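# Seat connecting link pins through chain joint, then cap

## Task

Position the connecting link so its pins stick upward through the middle joint of the chain, then press the cover plate down onto both of those pins.

## Robot and tools

Robot: two arms, left_arm and right_arm, each a six-joint arm with a two-finger parallel gripper. Calibrated bases in the scene frame: left_arm at (-0.035, +0.316, +0.014) m, quat_wxyz (+1.000, 0, 0, -0.009); right_arm at (-0.033, -0.263, +0.023) m, quat_wxyz (+1.000, 0, 0, +0.029).

Frame: every position, orientation and target is in the scene frame. Its origin sits at table height halfway between the arms' nominal bases; +z is up, +x points out over the table, and left_arm is on the +y side (arm names do not match image left/right). Gripper axes: the fingers extend along the gripper's +z and open and close along its y. end_effector_position is the spot between the finger pads, roughly 1 cm short of the tips. Reported positions and orientations may be wrong by a few centimetres, more when the arm is stretched.

One row = 16 numbers, always both arms, left first: x, y, z (metres), qw, qx, qy, qz (unit quaternion, w first), opening, then the same eight for right_arm. x, y, z and the quaternion are an absolute gripper pose in the scene frame, not an offset. Opening runs from -1 (closed) to +1 (fully open, 0.093 m); it is an absolute finger command, and 0 means half-closed, so resend the current value to leave a gripper alone.

execute_actions(actions, cameras): actions is a list of actions; each action is a list of up to 15 rows, one per 1/30 s step, and if shorter the last row is held until 15 steps pass. Each gripper's target must lie within 0.6 m of its start-of-action position along each of its own axes, or that action is rejected for both arms; if the first action fails that against the last reported state, or any action is malformed, the whole call is rejected. An empty list just returns state and images. cameras: names from cam_high, cam_low, cam_left_wrist, cam_right_wrist; omitted/null/["all"] gives all, [] gives none, an unknown name invalidates the call.

move(target, speed, blend, opening_speed, blocking, cameras): target is one 16-number row or a list of up to 15 rows (absolute poses as above, no 0.6 m check). Each gripper travels straight from its Hand target to the goal, rotating the shorter way. speed is metres per second, 0.002 to 0.5 (default 0.25), one value or one per target; rotation is capped at twice that in rad/s. blend (metres, per target or single) rounds corners of a list; 0 stops at each point. opening_speed (at least 0.2, per second on the -1..+1 scale) ramps the fingers. Paths last at least 0.5 s and are cut at 10 s. Openings in a later row are applied only after both arms come to rest there. blocking=false returns after about 0.5 s while the move continues; a new move takes over from the running one. The result adds a move: line such as done, off_target, moving, held or fault, with any limits (paced = pose clipped, held = steps withheld). An arm not named there is done, i.e. settled within 10 mm and 2 degrees. done does not prove contact or no contact.

wait(seconds 0 to 10, cameras): lets time pass with the last commands held; returns early if a running move ends. stop(cameras): brakes the running move. zoom_image(camera, region [x0, y0, x1, y1] in image pixels, at most 504 x 504): enlarges part of that camera's most recent image. read_manual(section): licence texts only. finished_scene(scene): ends the current scene irreversibly; the goal must hold with the robot hands off.

Controller behaviour: each step the command is clipped to 100 mm and 20 degrees from the measured pose, so a single action may fall short; the result's Hand target shows where each arm is actually heading, so send the remainder next. Gravity and friction leave the hand low, short or tilted, especially at long reach; small moves may not happen or go sideways. Check the pose after each move and correct tilt. To keep orientation fixed, resend the same quaternion rather than the drifted reported one. An idle arm should get its whole earlier pose and its opening repeated on every call. Moves do not avoid obstacles; steer around an arm's own base, since passing near it can flip the shoulder posture.

Gripping: grip_measured is the finger motor on the same -1..+1 scale. Pads meet near -0.94; each millimetre of object width adds about 0.0208; readings may sit up to 0.02 high. Once pads touch, fingers stop but the motor keeps going, so the reading barely reveals a grasp. Commanding further below the width value squeezes harder (about 50 to 62 N per pad). Keep sending the closing number to hold. The last Joint positions entry is the finger gap in metres.

Results: state per arm (position, quaternion, joint positions, velocities, torques, grip), Hand target, Tool commands and images. Velocities reading within noise means at rest. Torques include arm weight; joints 1 to 3 wrap at ±28 N m. Images: all 896x504; camera calibration (K, distortion, T_world_to_cam) is supplied, with fixed cameras possibly off by about 2 degrees and 9 mm, and wrist images may lag motion.

Avoid: dropping parts or releasing them while moving, fast impacts, strong pushes, anything leaving the table, and the arms or grippers colliding (the clearance check does not guard gripper-to-gripper contact). Brief external tugs may disturb held or loose parts. Motor heat builds from holding loads, stretched poses or pushing at unreachable targets; MOTOR HOT appears at 75 °C, at 90 °C the arm folds and goes idle, at 100 °C it collapses.

Each tool is called after "Emit:" in YAML: its name, and indented under it one key for each argument.

## Session

Emit:
execute_actions:
  actions: []

Emit:
zoom_image:
  camera: "cam_high"
  region: [0, 0, 448, 504]

Emit:
zoom_image:
  camera: "cam_high"
  region: [448, 0, 896, 504]

Scene clock: 0.00 s.
left_arm: end_effector_position=(+0.3691, +0.3034, +0.1297) grip_measured=+1.000 end_effector_quat_wxyz=(+0.587, +0.018, +0.809, +0.031) | right_arm: end_effector_position=(+0.3559, -0.2937, +0.1183) grip_measured=+1.000 end_effector_quat_wxyz=(+0.588, +0.091, +0.803, -0.018)
Joint positions: left_arm=[-0.054 1.512 0.439 0.758 -0.097 0.043 0.093] | right_arm=[-0.091 1.559 0.353 0.892 0.106 0.117 0.093]
Joint velocities: within noise
Joint torques (N m): no reading
Motor temperatures (°C): left_arm=[27 38 39 28 29 28 28] | right_arm=[27 31 32 42 26 27 29]
Heat: left arm: 39 °C; right arm: 42 °C.
Hand target: left_arm +0.3717, +0.3032, +0.1368; +0.595, +0.017, +0.803, +0.030 | right_arm +0.3570, -0.2937, +0.1204; +0.590, +0.091, +0.802, -0.018
Tool commands: left_gripper/opening=+1.0 right_gripper/opening=+1.0
camera_calibration:
cam_left_wrist: T_world_to_cam=[[-0.00208364, -0.995915, -0.0902733, 0.31558], [-0.690729, 0.0667112, -0.72003, 0.368604], [0.72311, 0.0608541, -0.688047, -0.120624], [0, 0, 0, 1]] pos_world=[0.342488, 0.297041, 0.2109]
cam_right_wrist: T_world_to_cam=[[-0.161802, -0.985515, -0.0507939, -0.228113], [-0.702732, 0.151206, -0.695201, 0.41119], [0.692812, -0.0767906, -0.717018, -0.099574], [0, 0, 0, 1]] pos_world=[0.321033, -0.29463, 0.202877]

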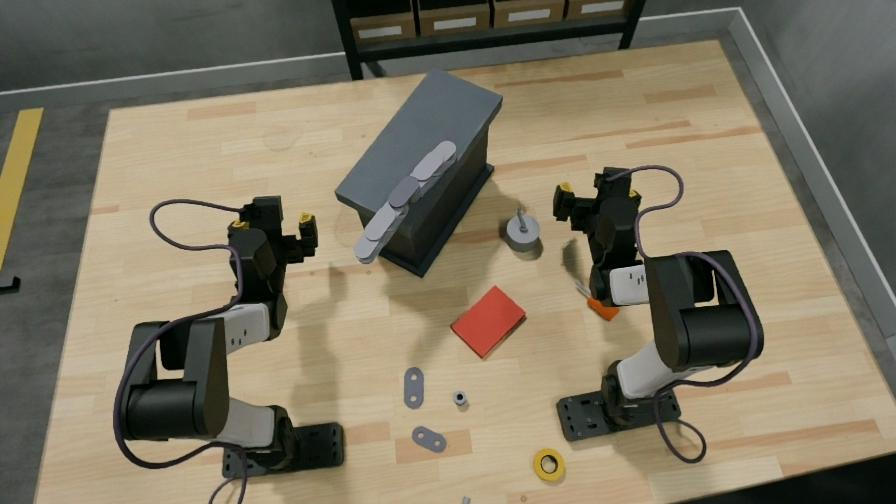

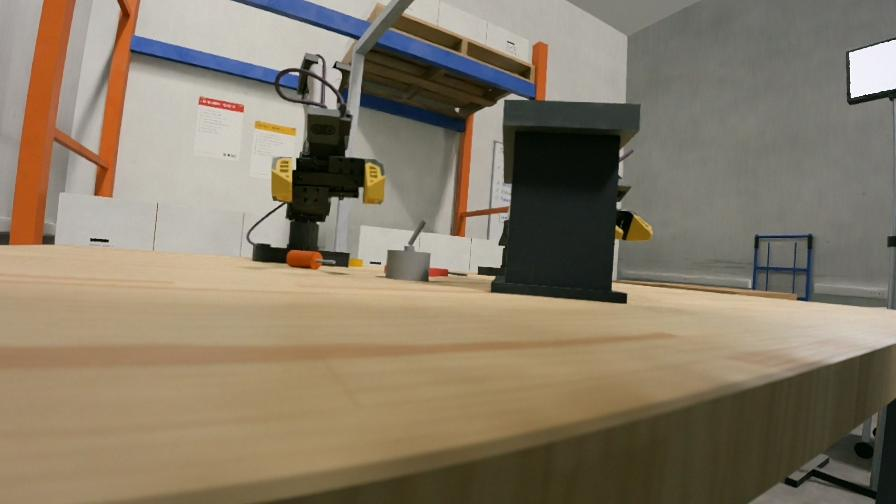

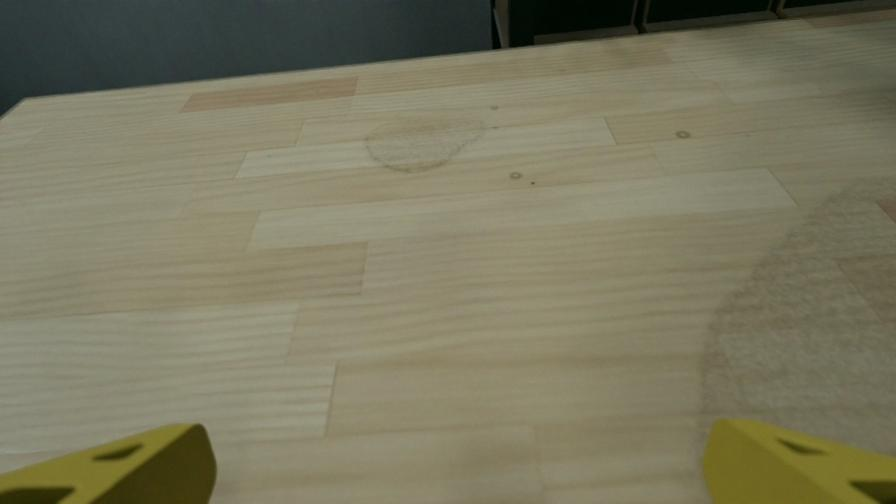

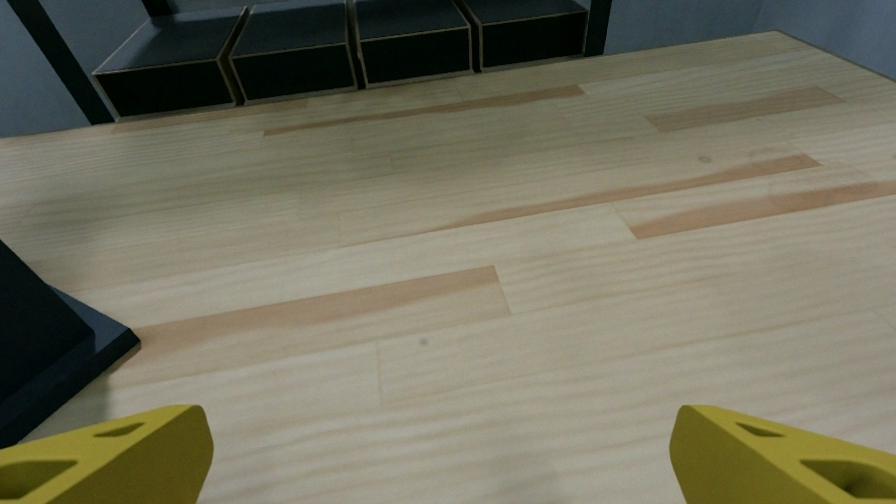

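Scaled by 1.000.

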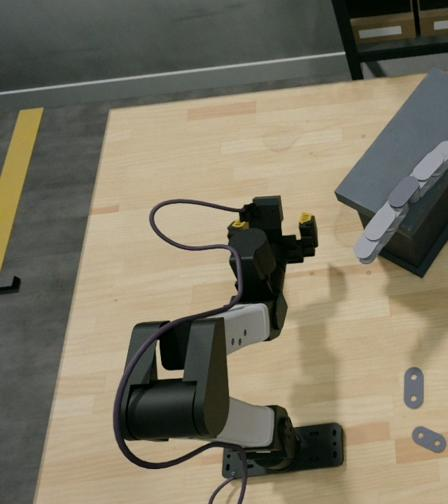

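Scaled by 1.000.

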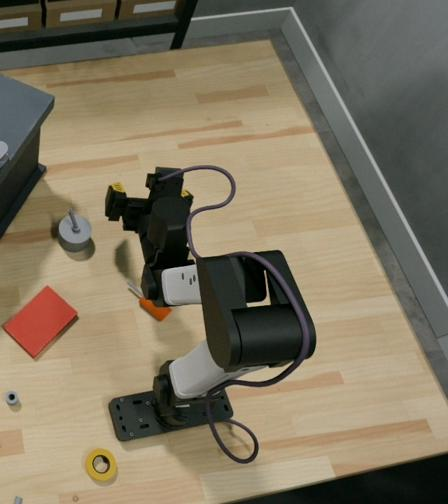

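Emit:
move:
  target:
    - [0.25,0.30,0.36,0.6665,0.10,0.6665,-0.10,1,0.357,-0.2937,0.1204,0.590,0.091,0.802,-0.018,1]
    - [0.15,0.18,0.32,0.6665,0.2360,0.6665,-0.2360,0.5,0.357,-0.2937,0.1204,0.590,0.091,0.802,-0.018,1]
  cameras: ["cam_left_wrist","cam_high","cam_low"]
  speed: 0.35
  blend: 0.03

Emit:
zoom_image:
  camera: "cam_high"
  region: [330, 120, 480, 280]

Emit:
zoom_image:
  camera: "cam_low"
  region: [480, 80, 680, 220]

Scene clock: 31.00 s.
left_arm: end_effector_position=(+0.1493, +0.1793, +0.3233) grip_measured=+0.502 end_effector_quat_wxyz=(+0.668, +0.238, +0.663, -0.239) | right_arm: end_effector_position=(+0.3559, -0.2937, +0.1183) grip_measured=+1.000 end_effector_quat_wxyz=(+0.588, +0.091, +0.803, -0.018)
Joint positions: left_arm=[-0.481 0.281 0.54 -0.251 0.19 0 0.069] | right_arm=[-0.091 1.559 0.353 0.892 0.106 0.117 0.093]
Joint velocities: within noise
Joint torques (N m): left_arm=[-0.98 1.16 6.93 1.9 -0.03 0.01] | right_arm=[-0.24 -6.23 6.72 2.5 0.11 0.09]
Motor temperatures (°C): left_arm=[27 39 43 35 29 28 28] | right_arm=[27 33 35 48 26 27 29]
Heat: left arm: 43 °C; right arm: 48 °C.
Hand target: left_arm +0.1499, +0.1800, +0.3201; +0.667, +0.236, +0.666, -0.236 | right_arm +0.3570, -0.2937, +0.1204; +0.590, +0.091, +0.802, -0.018
Off the commanded pose: left_arm 0.003 m, 1 deg | right_arm 0.002 m, 0 deg.
move: done
camera_calibration:
cam_left_wrist: T_world_to_cam=[[-0.637821, -0.769835, -0.023223, 0.241772], [-0.314911, 0.288189, -0.904311, 0.328184], [0.702863, -0.569475, -0.426242, 0.210513], [0, 0, 0, 1]] pos_world=[0.109594, 0.211427, 0.392124]
Images, in order (width x height): cam_high 896x504, cam_low 896x504, cam_left_wrist 896x504.

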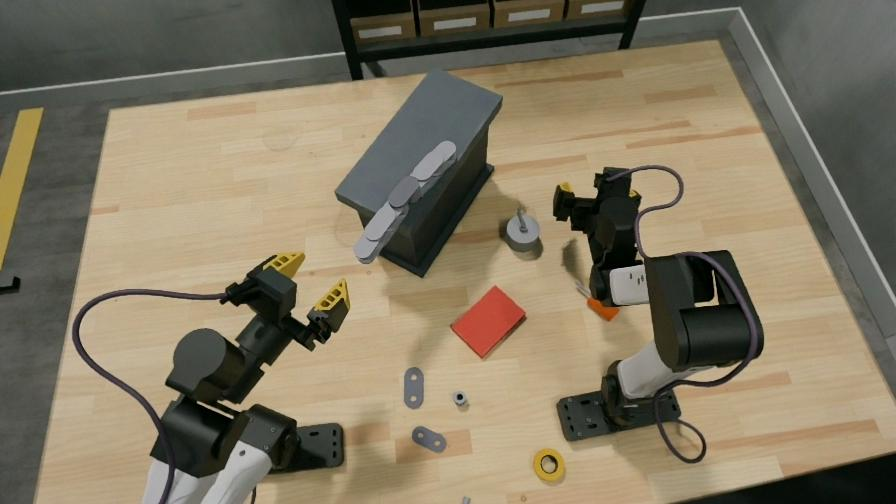

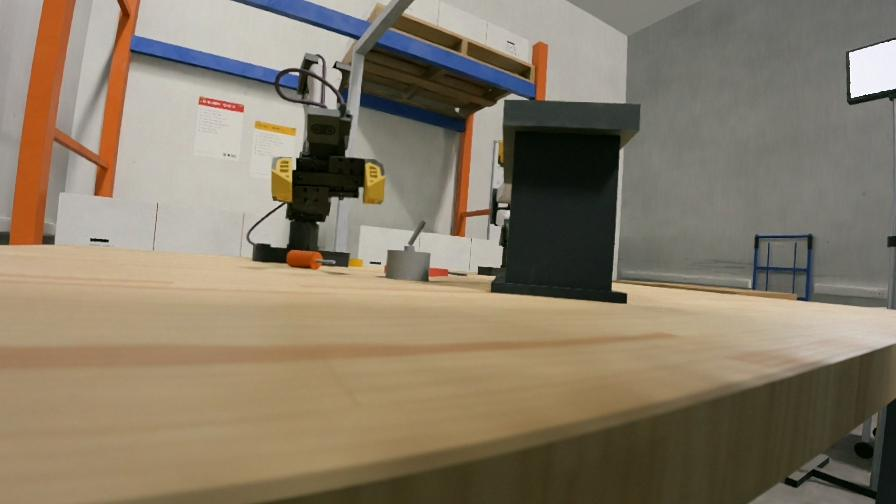

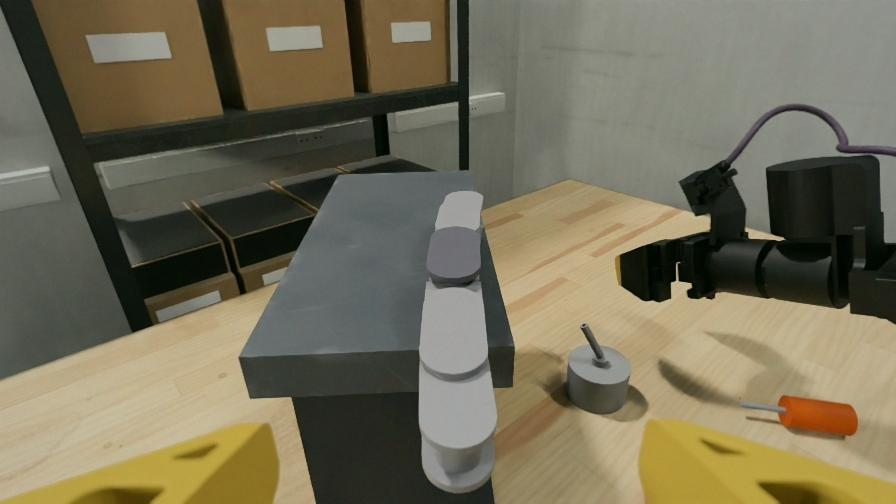

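Scaled by 3.150 from the camera's 896x504 image, which has a finer 1280x720 frame.

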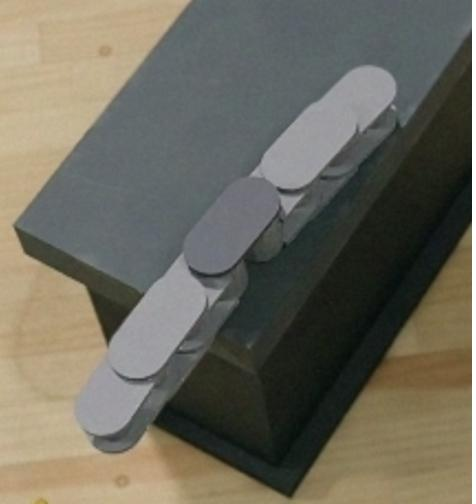

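Scaled by 2.520 from the camera's 896x504 image, which has a finer 1280x720 frame.

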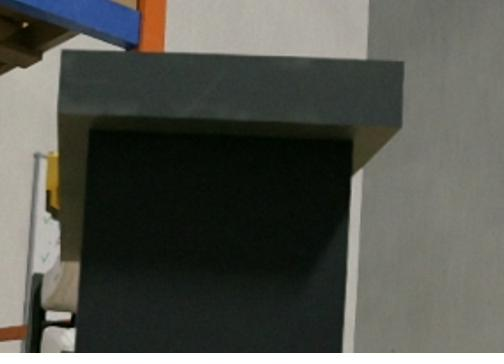

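Emit:
move:
  target:
    - [0.150,0.178,0.250,0.6618,0.6171,0.2904,0.3115,0.5,0.357,-0.2937,0.1204,0.590,0.091,0.802,-0.018,1]
  cameras: ["cam_left_wrist","cam_high"]
  speed: 0.4

Emit:
zoom_image:
  camera: "cam_left_wrist"
  region: [380, 60, 640, 320]

Scene clock: 60.97 s.
left_arm: end_effector_position=(+0.1506, +0.1786, +0.2486) grip_measured=+0.502 end_effector_quat_wxyz=(+0.658, +0.618, +0.299, +0.308) | right_arm: end_effector_position=(+0.3559, -0.2937, +0.1183) grip_measured=+1.000 end_effector_quat_wxyz=(+0.588, +0.091, +0.803, -0.018)
Joint positions: left_arm=[-0.499 0.043 0.193 -0.092 0.165 1.549 0.069] | right_arm=[-0.091 1.559 0.353 0.892 0.106 0.117 0.093]
Joint velocities: within noise
Joint torques (N m): left_arm=[0.34 1.22 7.17 2.04 0.23 0] | right_arm=[-0.17 -6.22 6.64 2.5 0.11 0.1]
Motor temperatures (°C): left_arm=[27 37 44 37 29 28 28] | right_arm=[27 34 36 49 26 27 29]
Heat: left arm: 44 °C; right arm: 49 °C.
Hand target: left_arm +0.1500, +0.1780, +0.2499; +0.662, +0.617, +0.291, +0.312 | right_arm +0.3570, -0.2937, +0.1204; +0.590, +0.091, +0.802, -0.018
Off the commanded pose: left_arm 0.002 m, 1 deg | right_arm 0.002 m, 0 deg.
move: done
camera_calibration:
cam_left_wrist: T_world_to_cam=[[0.0479102, -0.0269457, -0.998488, 0.246851], [0.232328, 0.97252, -0.0150972, -0.164439], [0.971457, -0.231253, 0.0528539, -0.0425802], [0, 0, 0, 1]] pos_world=[0.0677419, 0.156725, 0.246245]
Images, in order (width x height): cam_high 896x504, cam_left_wrist 896x504.

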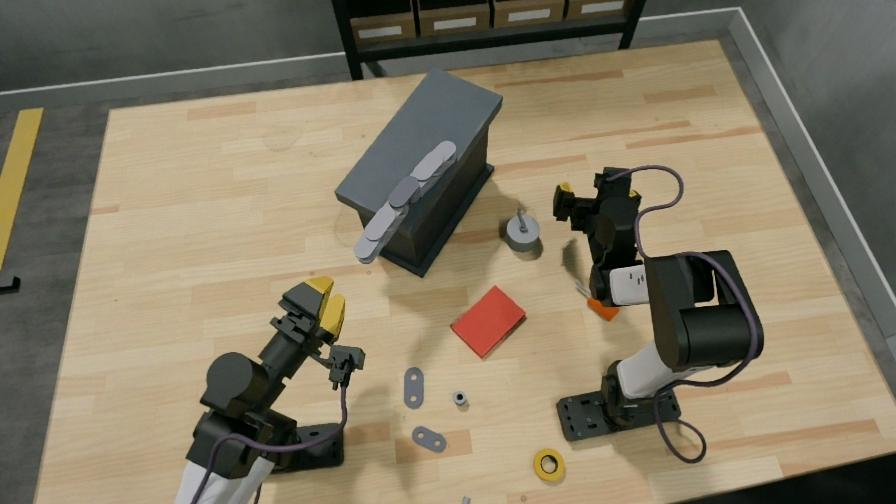

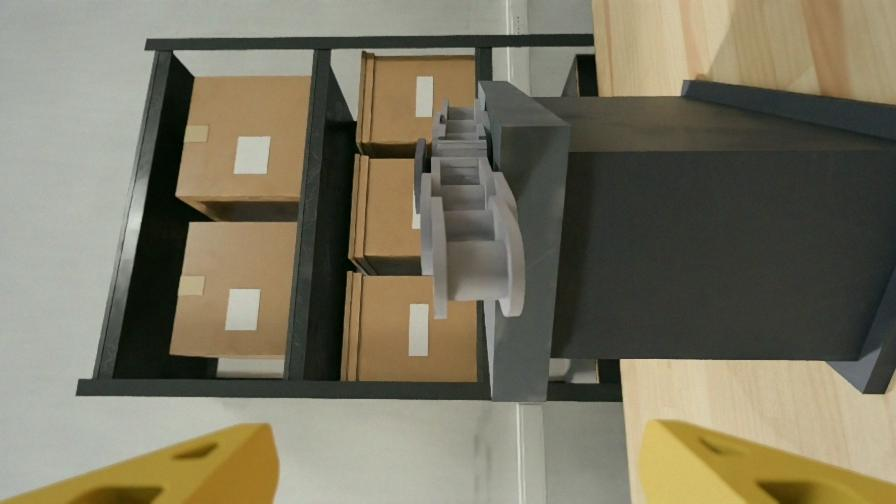

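Scaled by 1.938 from the camera's 896x504 image, which has a finer 1280x720 frame.

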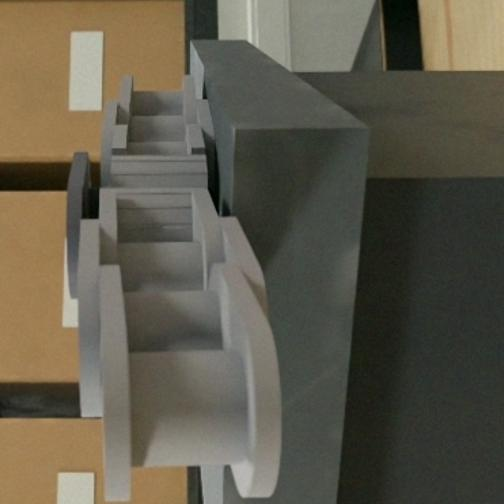

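Emit:
execute_actions:
  actions: []

Scene clock: 118.37 s.
left_arm: end_effector_position=(+0.1505, +0.1786, +0.2488) grip_measured=+0.502 end_effector_quat_wxyz=(+0.659, +0.618, +0.298, +0.309) | right_arm: end_effector_position=(+0.3559, -0.2937, +0.1183) grip_measured=+1.000 end_effector_quat_wxyz=(+0.588, +0.091, +0.803, -0.018)
Joint positions: left_arm=[-0.499 0.043 0.193 -0.091 0.166 1.55 0.069] | right_arm=[-0.091 1.559 0.353 0.892 0.106 0.117 0.093]
Joint velocities: within noise
Joint torques (N m): left_arm=[0.35 1.22 7.09 2.05 0.22 0.03] | right_arm=[-0.31 -6.16 6.65 2.52 0.11 0.11]
Motor temperatures (°C): left_arm=[27 36 46 43 29 28 27] | right_arm=[27 34 37 50 26 27 29]
Heat: left arm: 46 °C; right arm: 50 °C.
Hand target: left_arm +0.1500, +0.1780, +0.2499; +0.661, +0.617, +0.291, +0.312 | right_arm +0.3570, -0.2937, +0.1204; +0.590, +0.091, +0.802, -0.018
Tool commands: left_gripper/opening=+0.5 right_gripper/opening=+1.0
Off the commanded pose: left_arm 0.001 m, 1 deg | right_arm 0.002 m, 0 deg.
camera_calibration:
cam_left_wrist: T_world_to_cam=[[0.0490541, -0.026729, -0.998438, 0.246811], [0.232672, 0.972446, -0.0146017, -0.164543], [0.971317, -0.231593, 0.0539216, -0.0427358], [0, 0, 0, 1]] pos_world=[0.0676875, 0.156709, 0.246327]
cam_right_wrist: T_world_to_cam=[[-0.161802, -0.985515, -0.0507939, -0.228113], [-0.702732, 0.151206, -0.695201, 0.41119], [0.692812, -0.0767906, -0.717018, -0.099574], [0, 0, 0, 1]] pos_world=[0.321033, -0.29463, 0.202877]

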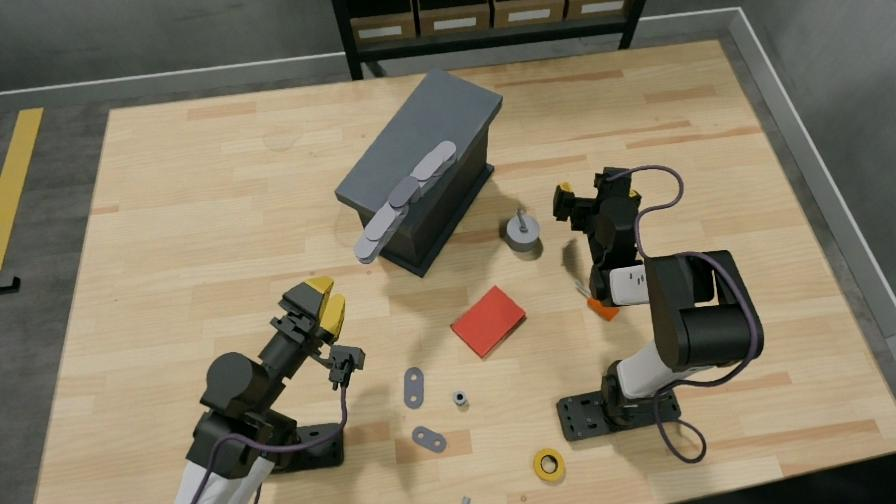

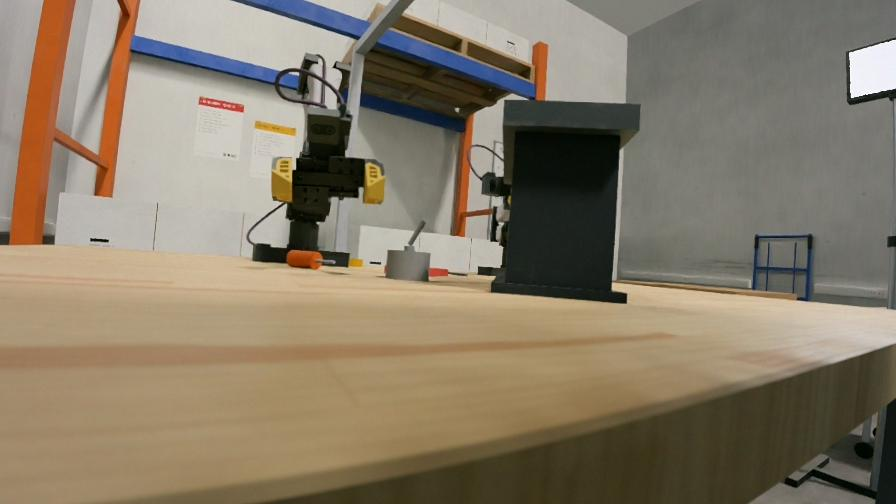

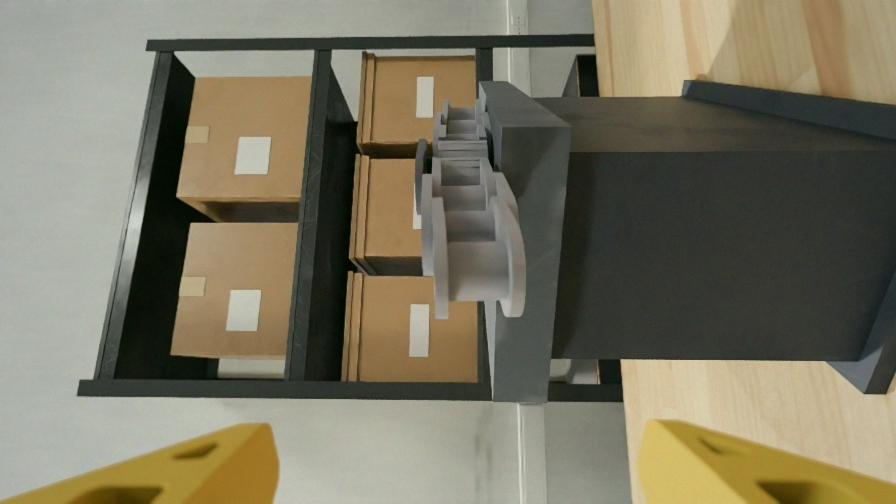

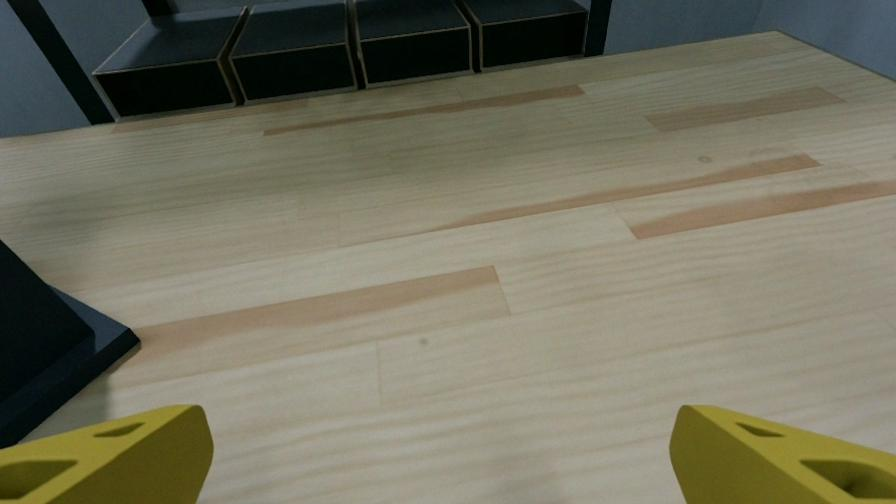

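Emit:
move:
  target: [0.197,0.139,0.256,0.6618,0.6171,0.2904,0.3115,0.5,0.357,-0.2937,0.1204,0.590,0.091,0.802,-0.018,1]
  speed: 0.1
  cameras: ["cam_left_wrist"]

Scene clock: 130.43 s.
left_arm: end_effector_position=(+0.1956, +0.1395, +0.2436) grip_measured=+0.502 end_effector_quat_wxyz=(+0.655, +0.627, +0.296, +0.301) | right_arm: end_effector_position=(+0.3559, -0.2937, +0.1183) grip_measured=+1.000 end_effector_quat_wxyz=(+0.588, +0.091, +0.803, -0.018)
Joint positions: left_arm=[-0.574 0.58 0.189 0.431 0.107 1.555 0.069] | right_arm=[-0.091 1.559 0.353 0.892 0.106 0.117 0.093]
Joint velocities: within noise
Joint torques (N m): left_arm=[-0.98 0.24 9.91 2.03 -0.02 0.04] | right_arm=[-0.06 -6.08 6.52 2.51 0.1 0.11]
Motor temperatures (°C): left_arm=[27 36 46 43 29 28 27] | right_arm=[27 34 37 51 26 27 29]
Heat: left arm: 46 °C; right arm: 51 °C.
Hand target: left_arm +0.1966, +0.1393, +0.2558; +0.662, +0.617, +0.290, +0.311 | right_arm +0.3570, -0.2937, +0.1204; +0.590, +0.091, +0.802, -0.018
Off the commanded pose: left_arm 0.012 m, 2 deg | right_arm 0.002 m, 0 deg.
move: off_target (left_arm)
camera_calibration:
cam_left_wrist: T_world_to_cam=[[0.0343334, -0.0152014, -0.999295, 0.239864], [0.24787, 0.968773, -0.00622088, -0.14156], [0.968185, -0.247481, 0.0370293, -0.0883167], [0, 0, 0, 1]] pos_world=[0.11236, 0.118929, 0.242085]
Images, in order (width x height): cam_left_wrist 896x504.

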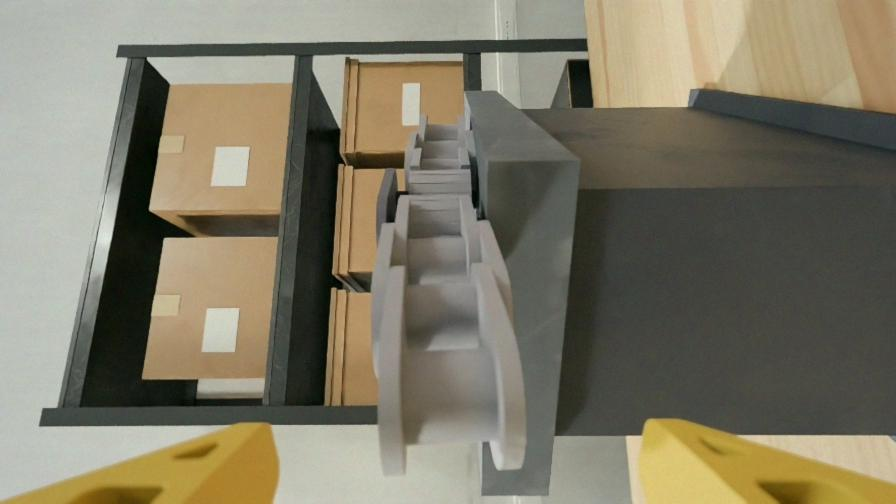

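Emit:
move:
  target: [0.2345,0.1085,0.2605,0.6618,0.6171,0.2904,0.3115,0.5,0.357,-0.2937,0.1204,0.590,0.091,0.802,-0.018,1]
  speed: 0.06
  cameras: ["cam_left_wrist","cam_high"]

Emit:
zoom_image:
  camera: "cam_high"
  region: [290, 120, 510, 340]

Scene clock: 142.77 s.
left_arm: end_effector_position=(+0.2313, +0.1106, +0.2448) grip_measured=+0.502 end_effector_quat_wxyz=(+0.653, +0.629, +0.298, +0.300) | right_arm: end_effector_position=(+0.3559, -0.2937, +0.1183) grip_measured=+1.000 end_effector_quat_wxyz=(+0.588, +0.091, +0.803, -0.018)
Joint positions: left_arm=[-0.598 0.939 0.277 0.694 0.083 1.557 0.069] | right_arm=[-0.091 1.559 0.353 0.892 0.106 0.117 0.093]
Joint velocities: within noise
Joint torques (N m): left_arm=[-1.01 -1.44 10.24 2.08 -0.02 0.05] | right_arm=[-0.28 -6.23 6.72 2.5 0.12 0.09]
Motor temperatures (°C): left_arm=[27 35 50 45 29 28 27] | right_arm=[27 34 37 51 26 27 29]
Heat: left arm: 50 °C; right arm: 51 °C.
Hand target: left_arm +0.2339, +0.1089, +0.2606; +0.662, +0.617, +0.290, +0.311 | right_arm +0.3570, -0.2937, +0.1204; +0.590, +0.091, +0.802, -0.018
Off the commanded pose: left_arm 0.016 m, 2 deg | right_arm 0.002 m, 0 deg.
move: off_target (left_arm)
camera_calibration:
cam_left_wrist: T_world_to_cam=[[0.0282391, -0.0101912, -0.999549, 0.24029], [0.247804, 0.968806, -0.00287681, -0.123275], [0.968398, -0.247611, 0.0298836, -0.128348], [0, 0, 0, 1]] pos_world=[0.148054, 0.0900978, 0.243662]
Images, in order (width x height): cam_high 896x504, cam_left_wrist 896x504.

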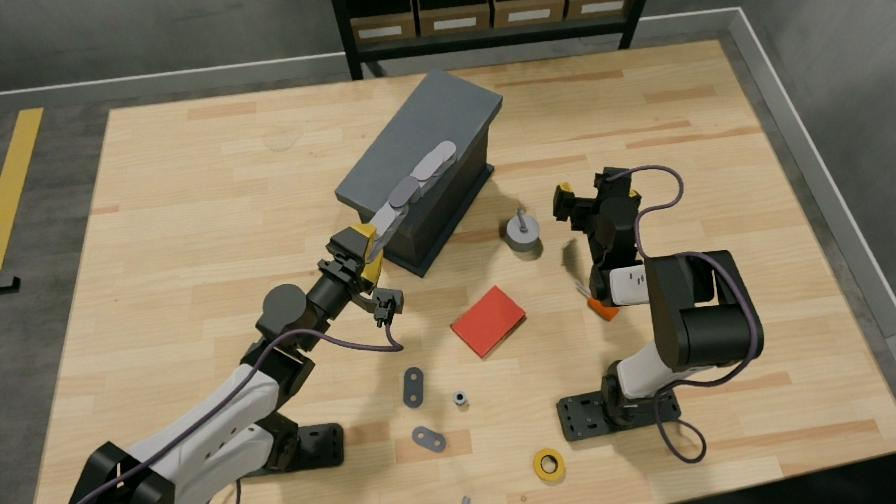

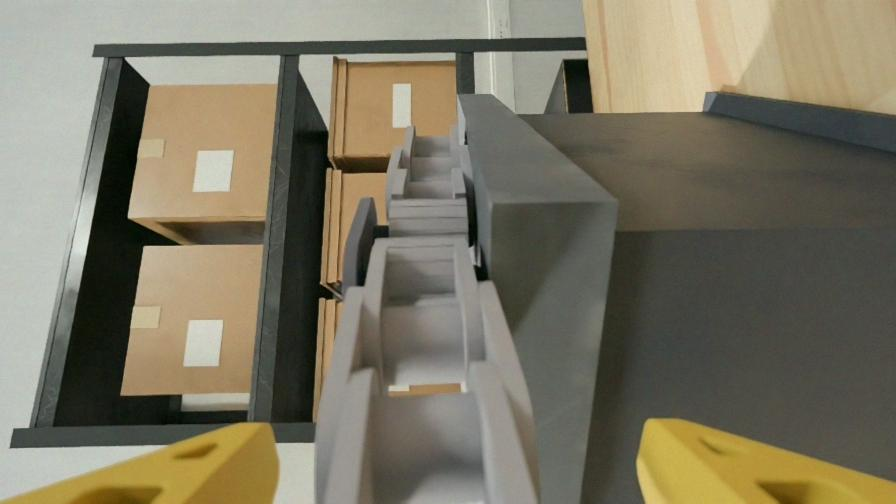

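Scaled by 2.291 from the camera's 896x504 image, which has a finer 1280x720 frame.

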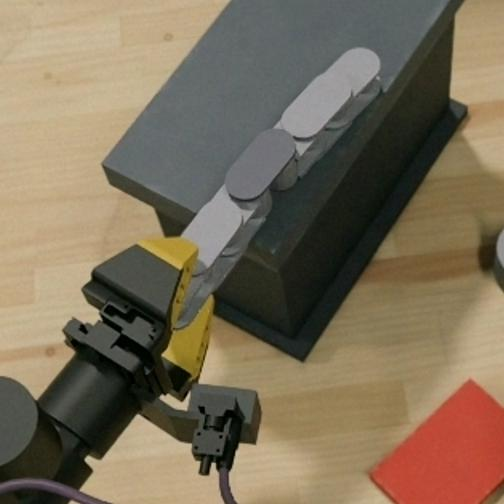

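Emit:
move:
  target: [0.2365,0.1075,0.2655,0.6618,0.6171,0.2904,0.3115,0.5,0.357,-0.2937,0.1204,0.590,0.091,0.802,-0.018,1]
  speed: 0.06
  cameras: ["cam_left_wrist"]

Scene clock: 158.23 s.
left_arm: end_effector_position=(+0.2334, +0.1092, +0.2545) grip_measured=+0.502 end_effector_quat_wxyz=(+0.658, +0.623, +0.294, +0.303) | right_arm: end_effector_position=(+0.3559, -0.2937, +0.1183) grip_measured=+1.000 end_effector_quat_wxyz=(+0.588, +0.091, +0.803, -0.018)
Joint positions: left_arm=[-0.598 0.943 0.3 0.694 0.083 1.557 0.069] | right_arm=[-0.091 1.559 0.353 0.892 0.106 0.117 0.093]
Joint velocities: within noise
Joint torques (N m): left_arm=[-0.8 -1.51 10.28 1.89 -0.03 0.04] | right_arm=[-0.14 -6.26 6.65 2.53 0.12 0.09]
Motor temperatures (°C): left_arm=[27 35 52 45 29 28 27] | right_arm=[27 34 37 51 26 27 29]
Heat: left arm: 52 °C; right arm: 51 °C.
Hand target: left_arm +0.2362, +0.1078, +0.2654; +0.662, +0.617, +0.291, +0.311 | right_arm +0.3570, -0.2937, +0.1204; +0.590, +0.091, +0.802, -0.018
Off the commanded pose: left_arm 0.012 m, 1 deg | right_arm 0.002 m, 0 deg.
move: off_target (left_arm)
camera_calibration:
cam_left_wrist: T_world_to_cam=[[0.044111, -0.0214103, -0.998797, 0.247242], [0.247536, 0.968829, -0.00983566, -0.120564], [0.967874, -0.246804, 0.0480359, -0.135631], [0, 0, 0, 1]] pos_world=[0.150212, 0.088625, 0.252274]
Images, in order (width x height): cam_left_wrist 896x504.

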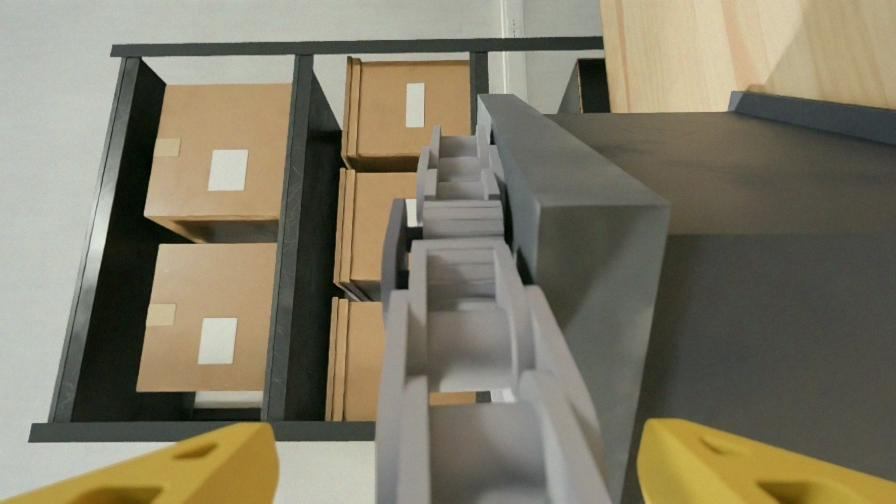

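Emit:
move:
  target: [0.2375,0.1065,0.2608,0.6618,0.6171,0.2904,0.3115,0.5,0.357,-0.2937,0.1204,0.590,0.091,0.802,-0.018,1]
  speed: 0.06
  cameras: ["cam_left_wrist"]

Scene clock: 166.40 s.
left_arm: end_effector_position=(+0.2355, +0.1077, +0.2510) grip_measured=+0.502 end_effector_quat_wxyz=(+0.656, +0.625, +0.295, +0.302) | right_arm: end_effector_position=(+0.3559, -0.2937, +0.1183) grip_measured=+1.000 end_effector_quat_wxyz=(+0.588, +0.091, +0.803, -0.018)
Joint positions: left_arm=[-0.598 0.965 0.3 0.709 0.083 1.557 0.069] | right_arm=[-0.091 1.559 0.353 0.892 0.106 0.117 0.093]
Joint velocities: within noise
Joint torques (N m): left_arm=[-0.94 -1.59 9.18 2.06 0 0.03] | right_arm=[-0.16 -6.11 6.57 2.49 0.07 0.09]
Motor temperatures (°C): left_arm=[27 35 53 45 29 28 27] | right_arm=[27 34 37 51 26 27 29]
Heat: left arm: 53 °C; right arm: 51 °C.
Hand target: left_arm +0.2373, +0.1067, +0.2608; +0.662, +0.617, +0.291, +0.311 | right_arm +0.3570, -0.2937, +0.1204; +0.590, +0.091, +0.802, -0.018
Off the commanded pose: left_arm 0.010 m, 2 deg | right_arm 0.002 m, 0 deg.
move: done
camera_calibration:
cam_left_wrist: T_world_to_cam=[[0.0384433, -0.0169389, -0.999117, 0.244571], [0.247471, 0.968871, -0.00690413, -0.120394], [0.968132, -0.246987, 0.0414385, -0.136278], [0, 0, 0, 1]] pos_world=[0.152327, 0.08713, 0.249171]
Images, in order (width x height): cam_left_wrist 896x504.

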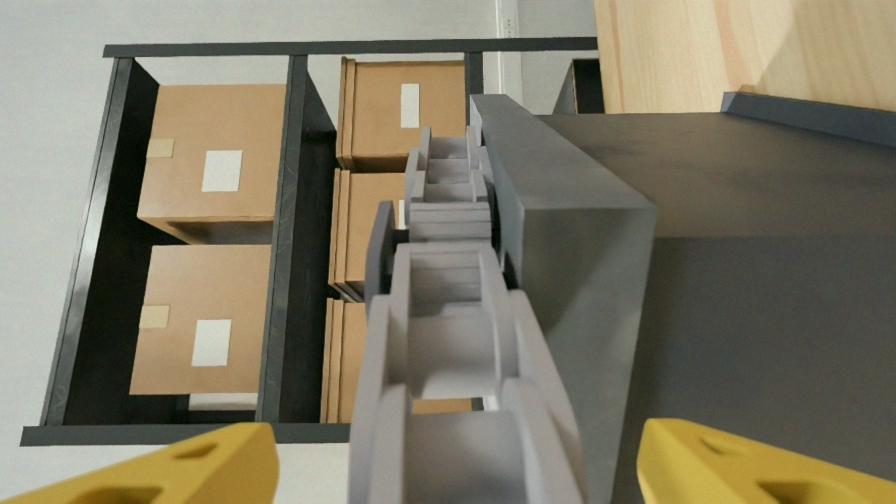

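Emit:
move:
  target: [0.2375,0.1065,0.2608,0.6618,0.6171,0.2904,0.3115,-1,0.357,-0.2937,0.1204,0.590,0.091,0.802,-0.018,1]
  opening_speed: 1.0
  cameras: ["cam_left_wrist"]

Emit:
move:
  target: [0.2503,0.1219,0.2630,0.6618,0.6171,0.2904,0.3115,-1,0.357,-0.2937,0.1204,0.590,0.091,0.802,-0.018,1]
  speed: 0.08
  cameras: ["cam_left_wrist","cam_high"]

Emit:
zoom_image:
  camera: "cam_high"
  region: [290, 120, 510, 340]

Scene clock: 178.73 s.
left_arm: end_effector_position=(+0.2356, +0.1076, +0.2520) grip_measured=-0.371 end_effector_quat_wxyz=(+0.657, +0.624, +0.294, +0.303) | right_arm: end_effector_position=(+0.3559, -0.2937, +0.1183) grip_measured=+1.000 end_effector_quat_wxyz=(+0.588, +0.091, +0.803, -0.018)
Joint positions: left_arm=[-0.598 0.967 0.3 0.715 0.083 1.558 0.027] | right_arm=[-0.091 1.559 0.353 0.892 0.106 0.117 0.093]
Joint velocities: within noise
Joint torques (N m): left_arm=[-0.92 -1.63 9.1 2.01 -0.04 0.03] | right_arm=[-0.23 -6.16 6.58 2.5 0.1 0.09]
Motor temperatures (°C): left_arm=[27 35 53 44 29 28 27] | right_arm=[27 34 37 51 26 27 29]
Heat: left arm: 53 °C; right arm: 51 °C.
Hand target: left_arm +0.2373, +0.1066, +0.2608; +0.662, +0.617, +0.290, +0.311 | right_arm +0.3570, -0.2937, +0.1204; +0.590, +0.091, +0.802, -0.018
Off the commanded pose: left_arm 0.009 m, 1 deg | right_arm 0.002 m, 0 deg.
move: done
camera_calibration:
cam_left_wrist: T_world_to_cam=[[0.042423, -0.0192861, -0.998914, 0.244813], [0.247484, 0.968857, -0.00819541, -0.12002], [0.967963, -0.246868, 0.0458748, -0.137523], [0, 0, 0, 1]] pos_world=[0.152435, 0.0870536, 0.249872]
Images, in order (width x height): cam_left_wrist 896x504.

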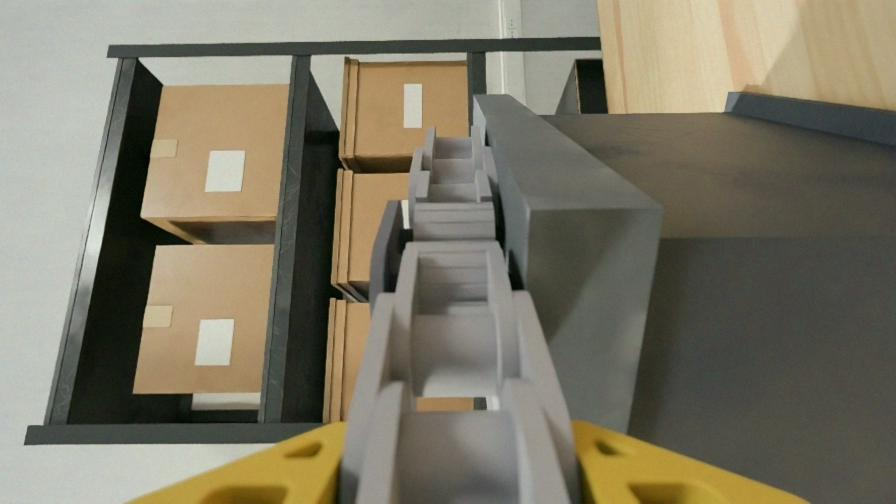

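Scene clock: 179.63 s.
left_arm: end_effector_position=(+0.2459, +0.1217, +0.2518) grip_measured=-0.371 end_effector_quat_wxyz=(+0.656, +0.624, +0.294, +0.305) | right_arm: end_effector_position=(+0.3559, -0.2937, +0.1183) grip_measured=+1.000 end_effector_quat_wxyz=(+0.588, +0.091, +0.803, -0.018)
Joint positions: left_arm=[-0.501 0.974 0.302 0.721 0.177 1.558 0.027] | right_arm=[-0.091 1.559 0.353 0.892 0.106 0.117 0.093]
Joint velocities: within noise
Joint torques (N m): left_arm=[0.59 -1.57 10.1 1.93 0.16 -0.06] | right_arm=[-0.24 -6.24 6.52 2.52 0.11 0.08]
Motor temperatures (°C): left_arm=[27 35 53 44 29 28 27] | right_arm=[27 34 37 51 26 27 29]
Heat: left arm: 53 °C; right arm: 51 °C.
Hand target: left_arm +0.2500, +0.1221, +0.2629; +0.662, +0.617, +0.290, +0.312 | right_arm +0.3570, -0.2937, +0.1204; +0.590, +0.091, +0.802, -0.018
Off the commanded pose: left_arm 0.012 m, 1 deg | right_arm 0.002 m, 0 deg.
move: off_target (left_arm)
camera_calibration:
cam_left_wrist: T_world_to_cam=[[0.0452316, -0.0155302, -0.998856, 0.243304], [0.244437, 0.969657, -0.00400726, -0.136568], [0.96861, -0.243976, 0.0476553, -0.144948], [0, 0, 0, 1]] pos_world=[0.162776, 0.100839, 0.249386]
Images, in order (width x height): cam_high 896x504, cam_left_wrist 896x504.

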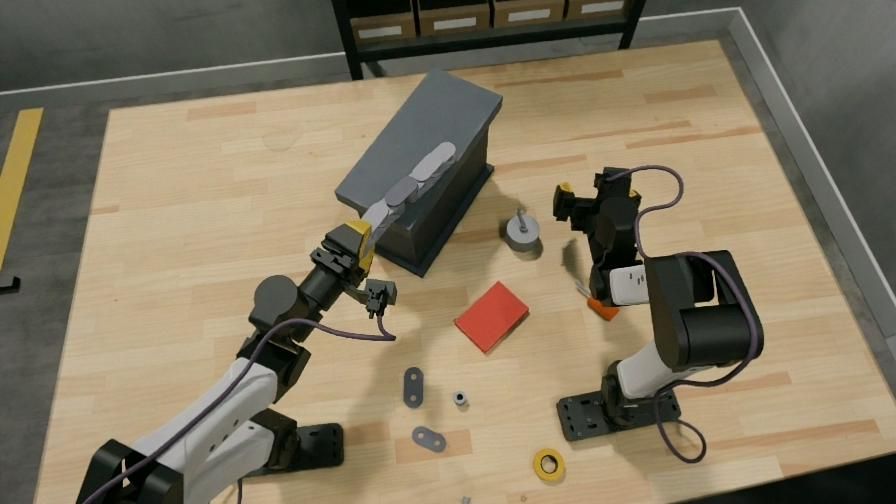

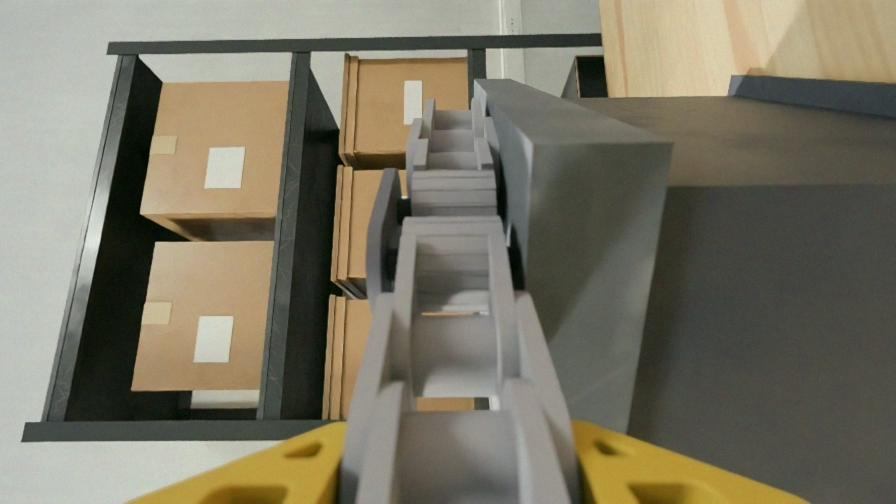

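Scaled by 2.291 from the camera's 896x504 image, which has a finer 1280x720 frame.

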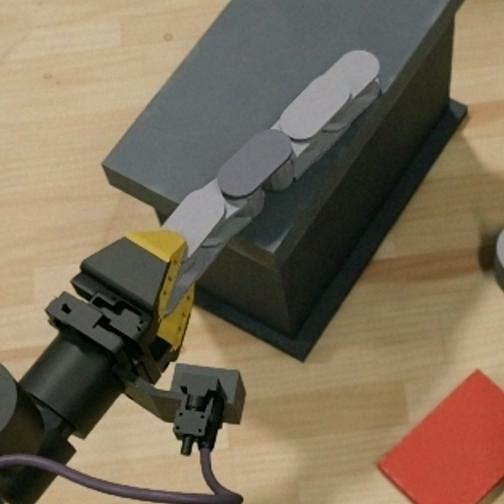

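Emit:
move:
  target:
    - [0.2570,0.1302,0.2710,0.7306,0.4590,0.5045,0.0346,-1,0.357,-0.2937,0.1204,0.590,0.091,0.802,-0.018,1]
    - [0.2640,0.1384,0.2760,0.6882,0.2310,0.6417,-0.2477,-1,0.357,-0.2937,0.1204,0.590,0.091,0.802,-0.018,1]
  speed: 0.25
  blend: 0.01
  cameras: ["cam_left_wrist","cam_high"]

Emit:
zoom_image:
  camera: "cam_high"
  region: [290, 120, 510, 340]

Scene clock: 202.03 s.
left_arm: end_effector_position=(+0.2609, +0.1403, +0.2521) grip_measured=-0.371 end_effector_quat_wxyz=(+0.668, +0.233, +0.665, -0.239) | right_arm: end_effector_position=(+0.3559, -0.2937, +0.1183) grip_measured=+1.000 end_effector_quat_wxyz=(+0.588, +0.091, +0.803, -0.018)
Joint positions: left_arm=[-0.382 0.974 0.345 0.637 0.281 -0.008 0.027] | right_arm=[-0.091 1.559 0.353 0.892 0.106 0.117 0.093]
Joint velocities: within noise
Joint torques (N m): left_arm=[0.29 -2.03 11.02 2.18 0.26 -0.11] | right_arm=[-0.14 -6.24 6.76 2.48 0.12 0.08]
Motor temperatures (°C): left_arm=[27 35 55 46 29 28 28] | right_arm=[27 34 37 52 26 27 29]
Heat: left arm: 55 °C; right arm: 52 °C.
Hand target: left_arm +0.2629, +0.1389, +0.2757; +0.688, +0.231, +0.642, -0.247 | right_arm +0.3570, -0.2937, +0.1204; +0.590, +0.091, +0.802, -0.018
Off the commanded pose: left_arm 0.024 m, 4 deg | right_arm 0.002 m, 0 deg.
move: off_target (left_arm)
camera_calibration:
cam_left_wrist: T_world_to_cam=[[-0.631469, -0.775236, -0.016003, 0.278524], [-0.32127, 0.280362, -0.904534, 0.312995], [0.705714, -0.566044, -0.4261, 0.0782825], [0, 0, 0, 1]] pos_world=[0.22119, 0.172481, 0.320929]
Images, in order (width x height): cam_high 896x504, cam_left_wrist 896x504.

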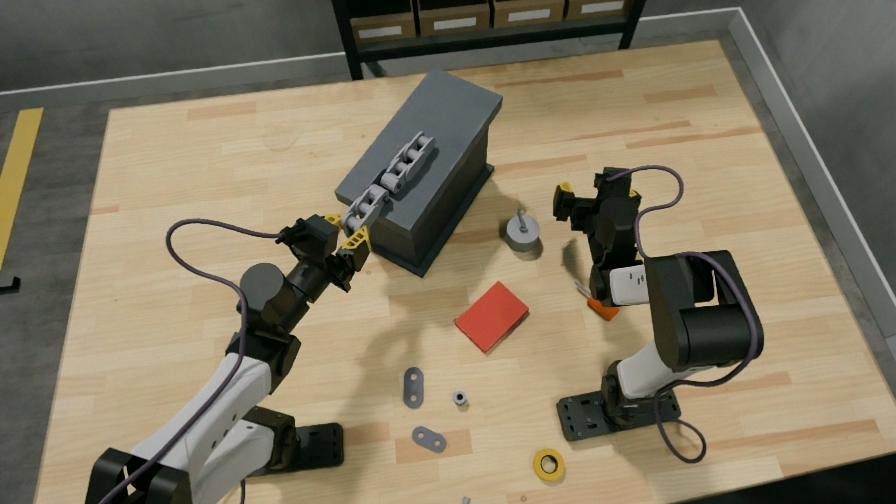

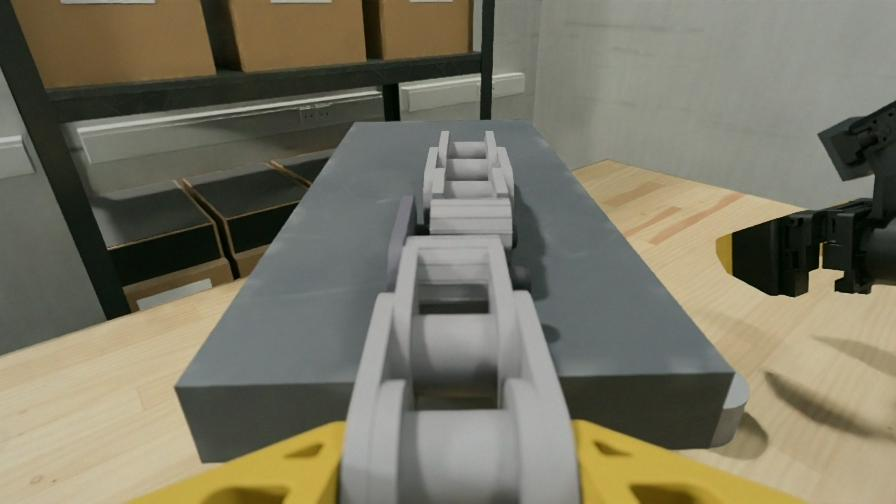

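Scaled by 2.291 from the camera's 896x504 image, which has a finer 1280x720 frame.

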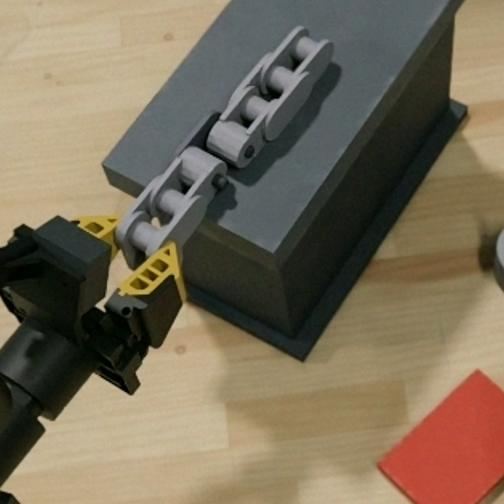

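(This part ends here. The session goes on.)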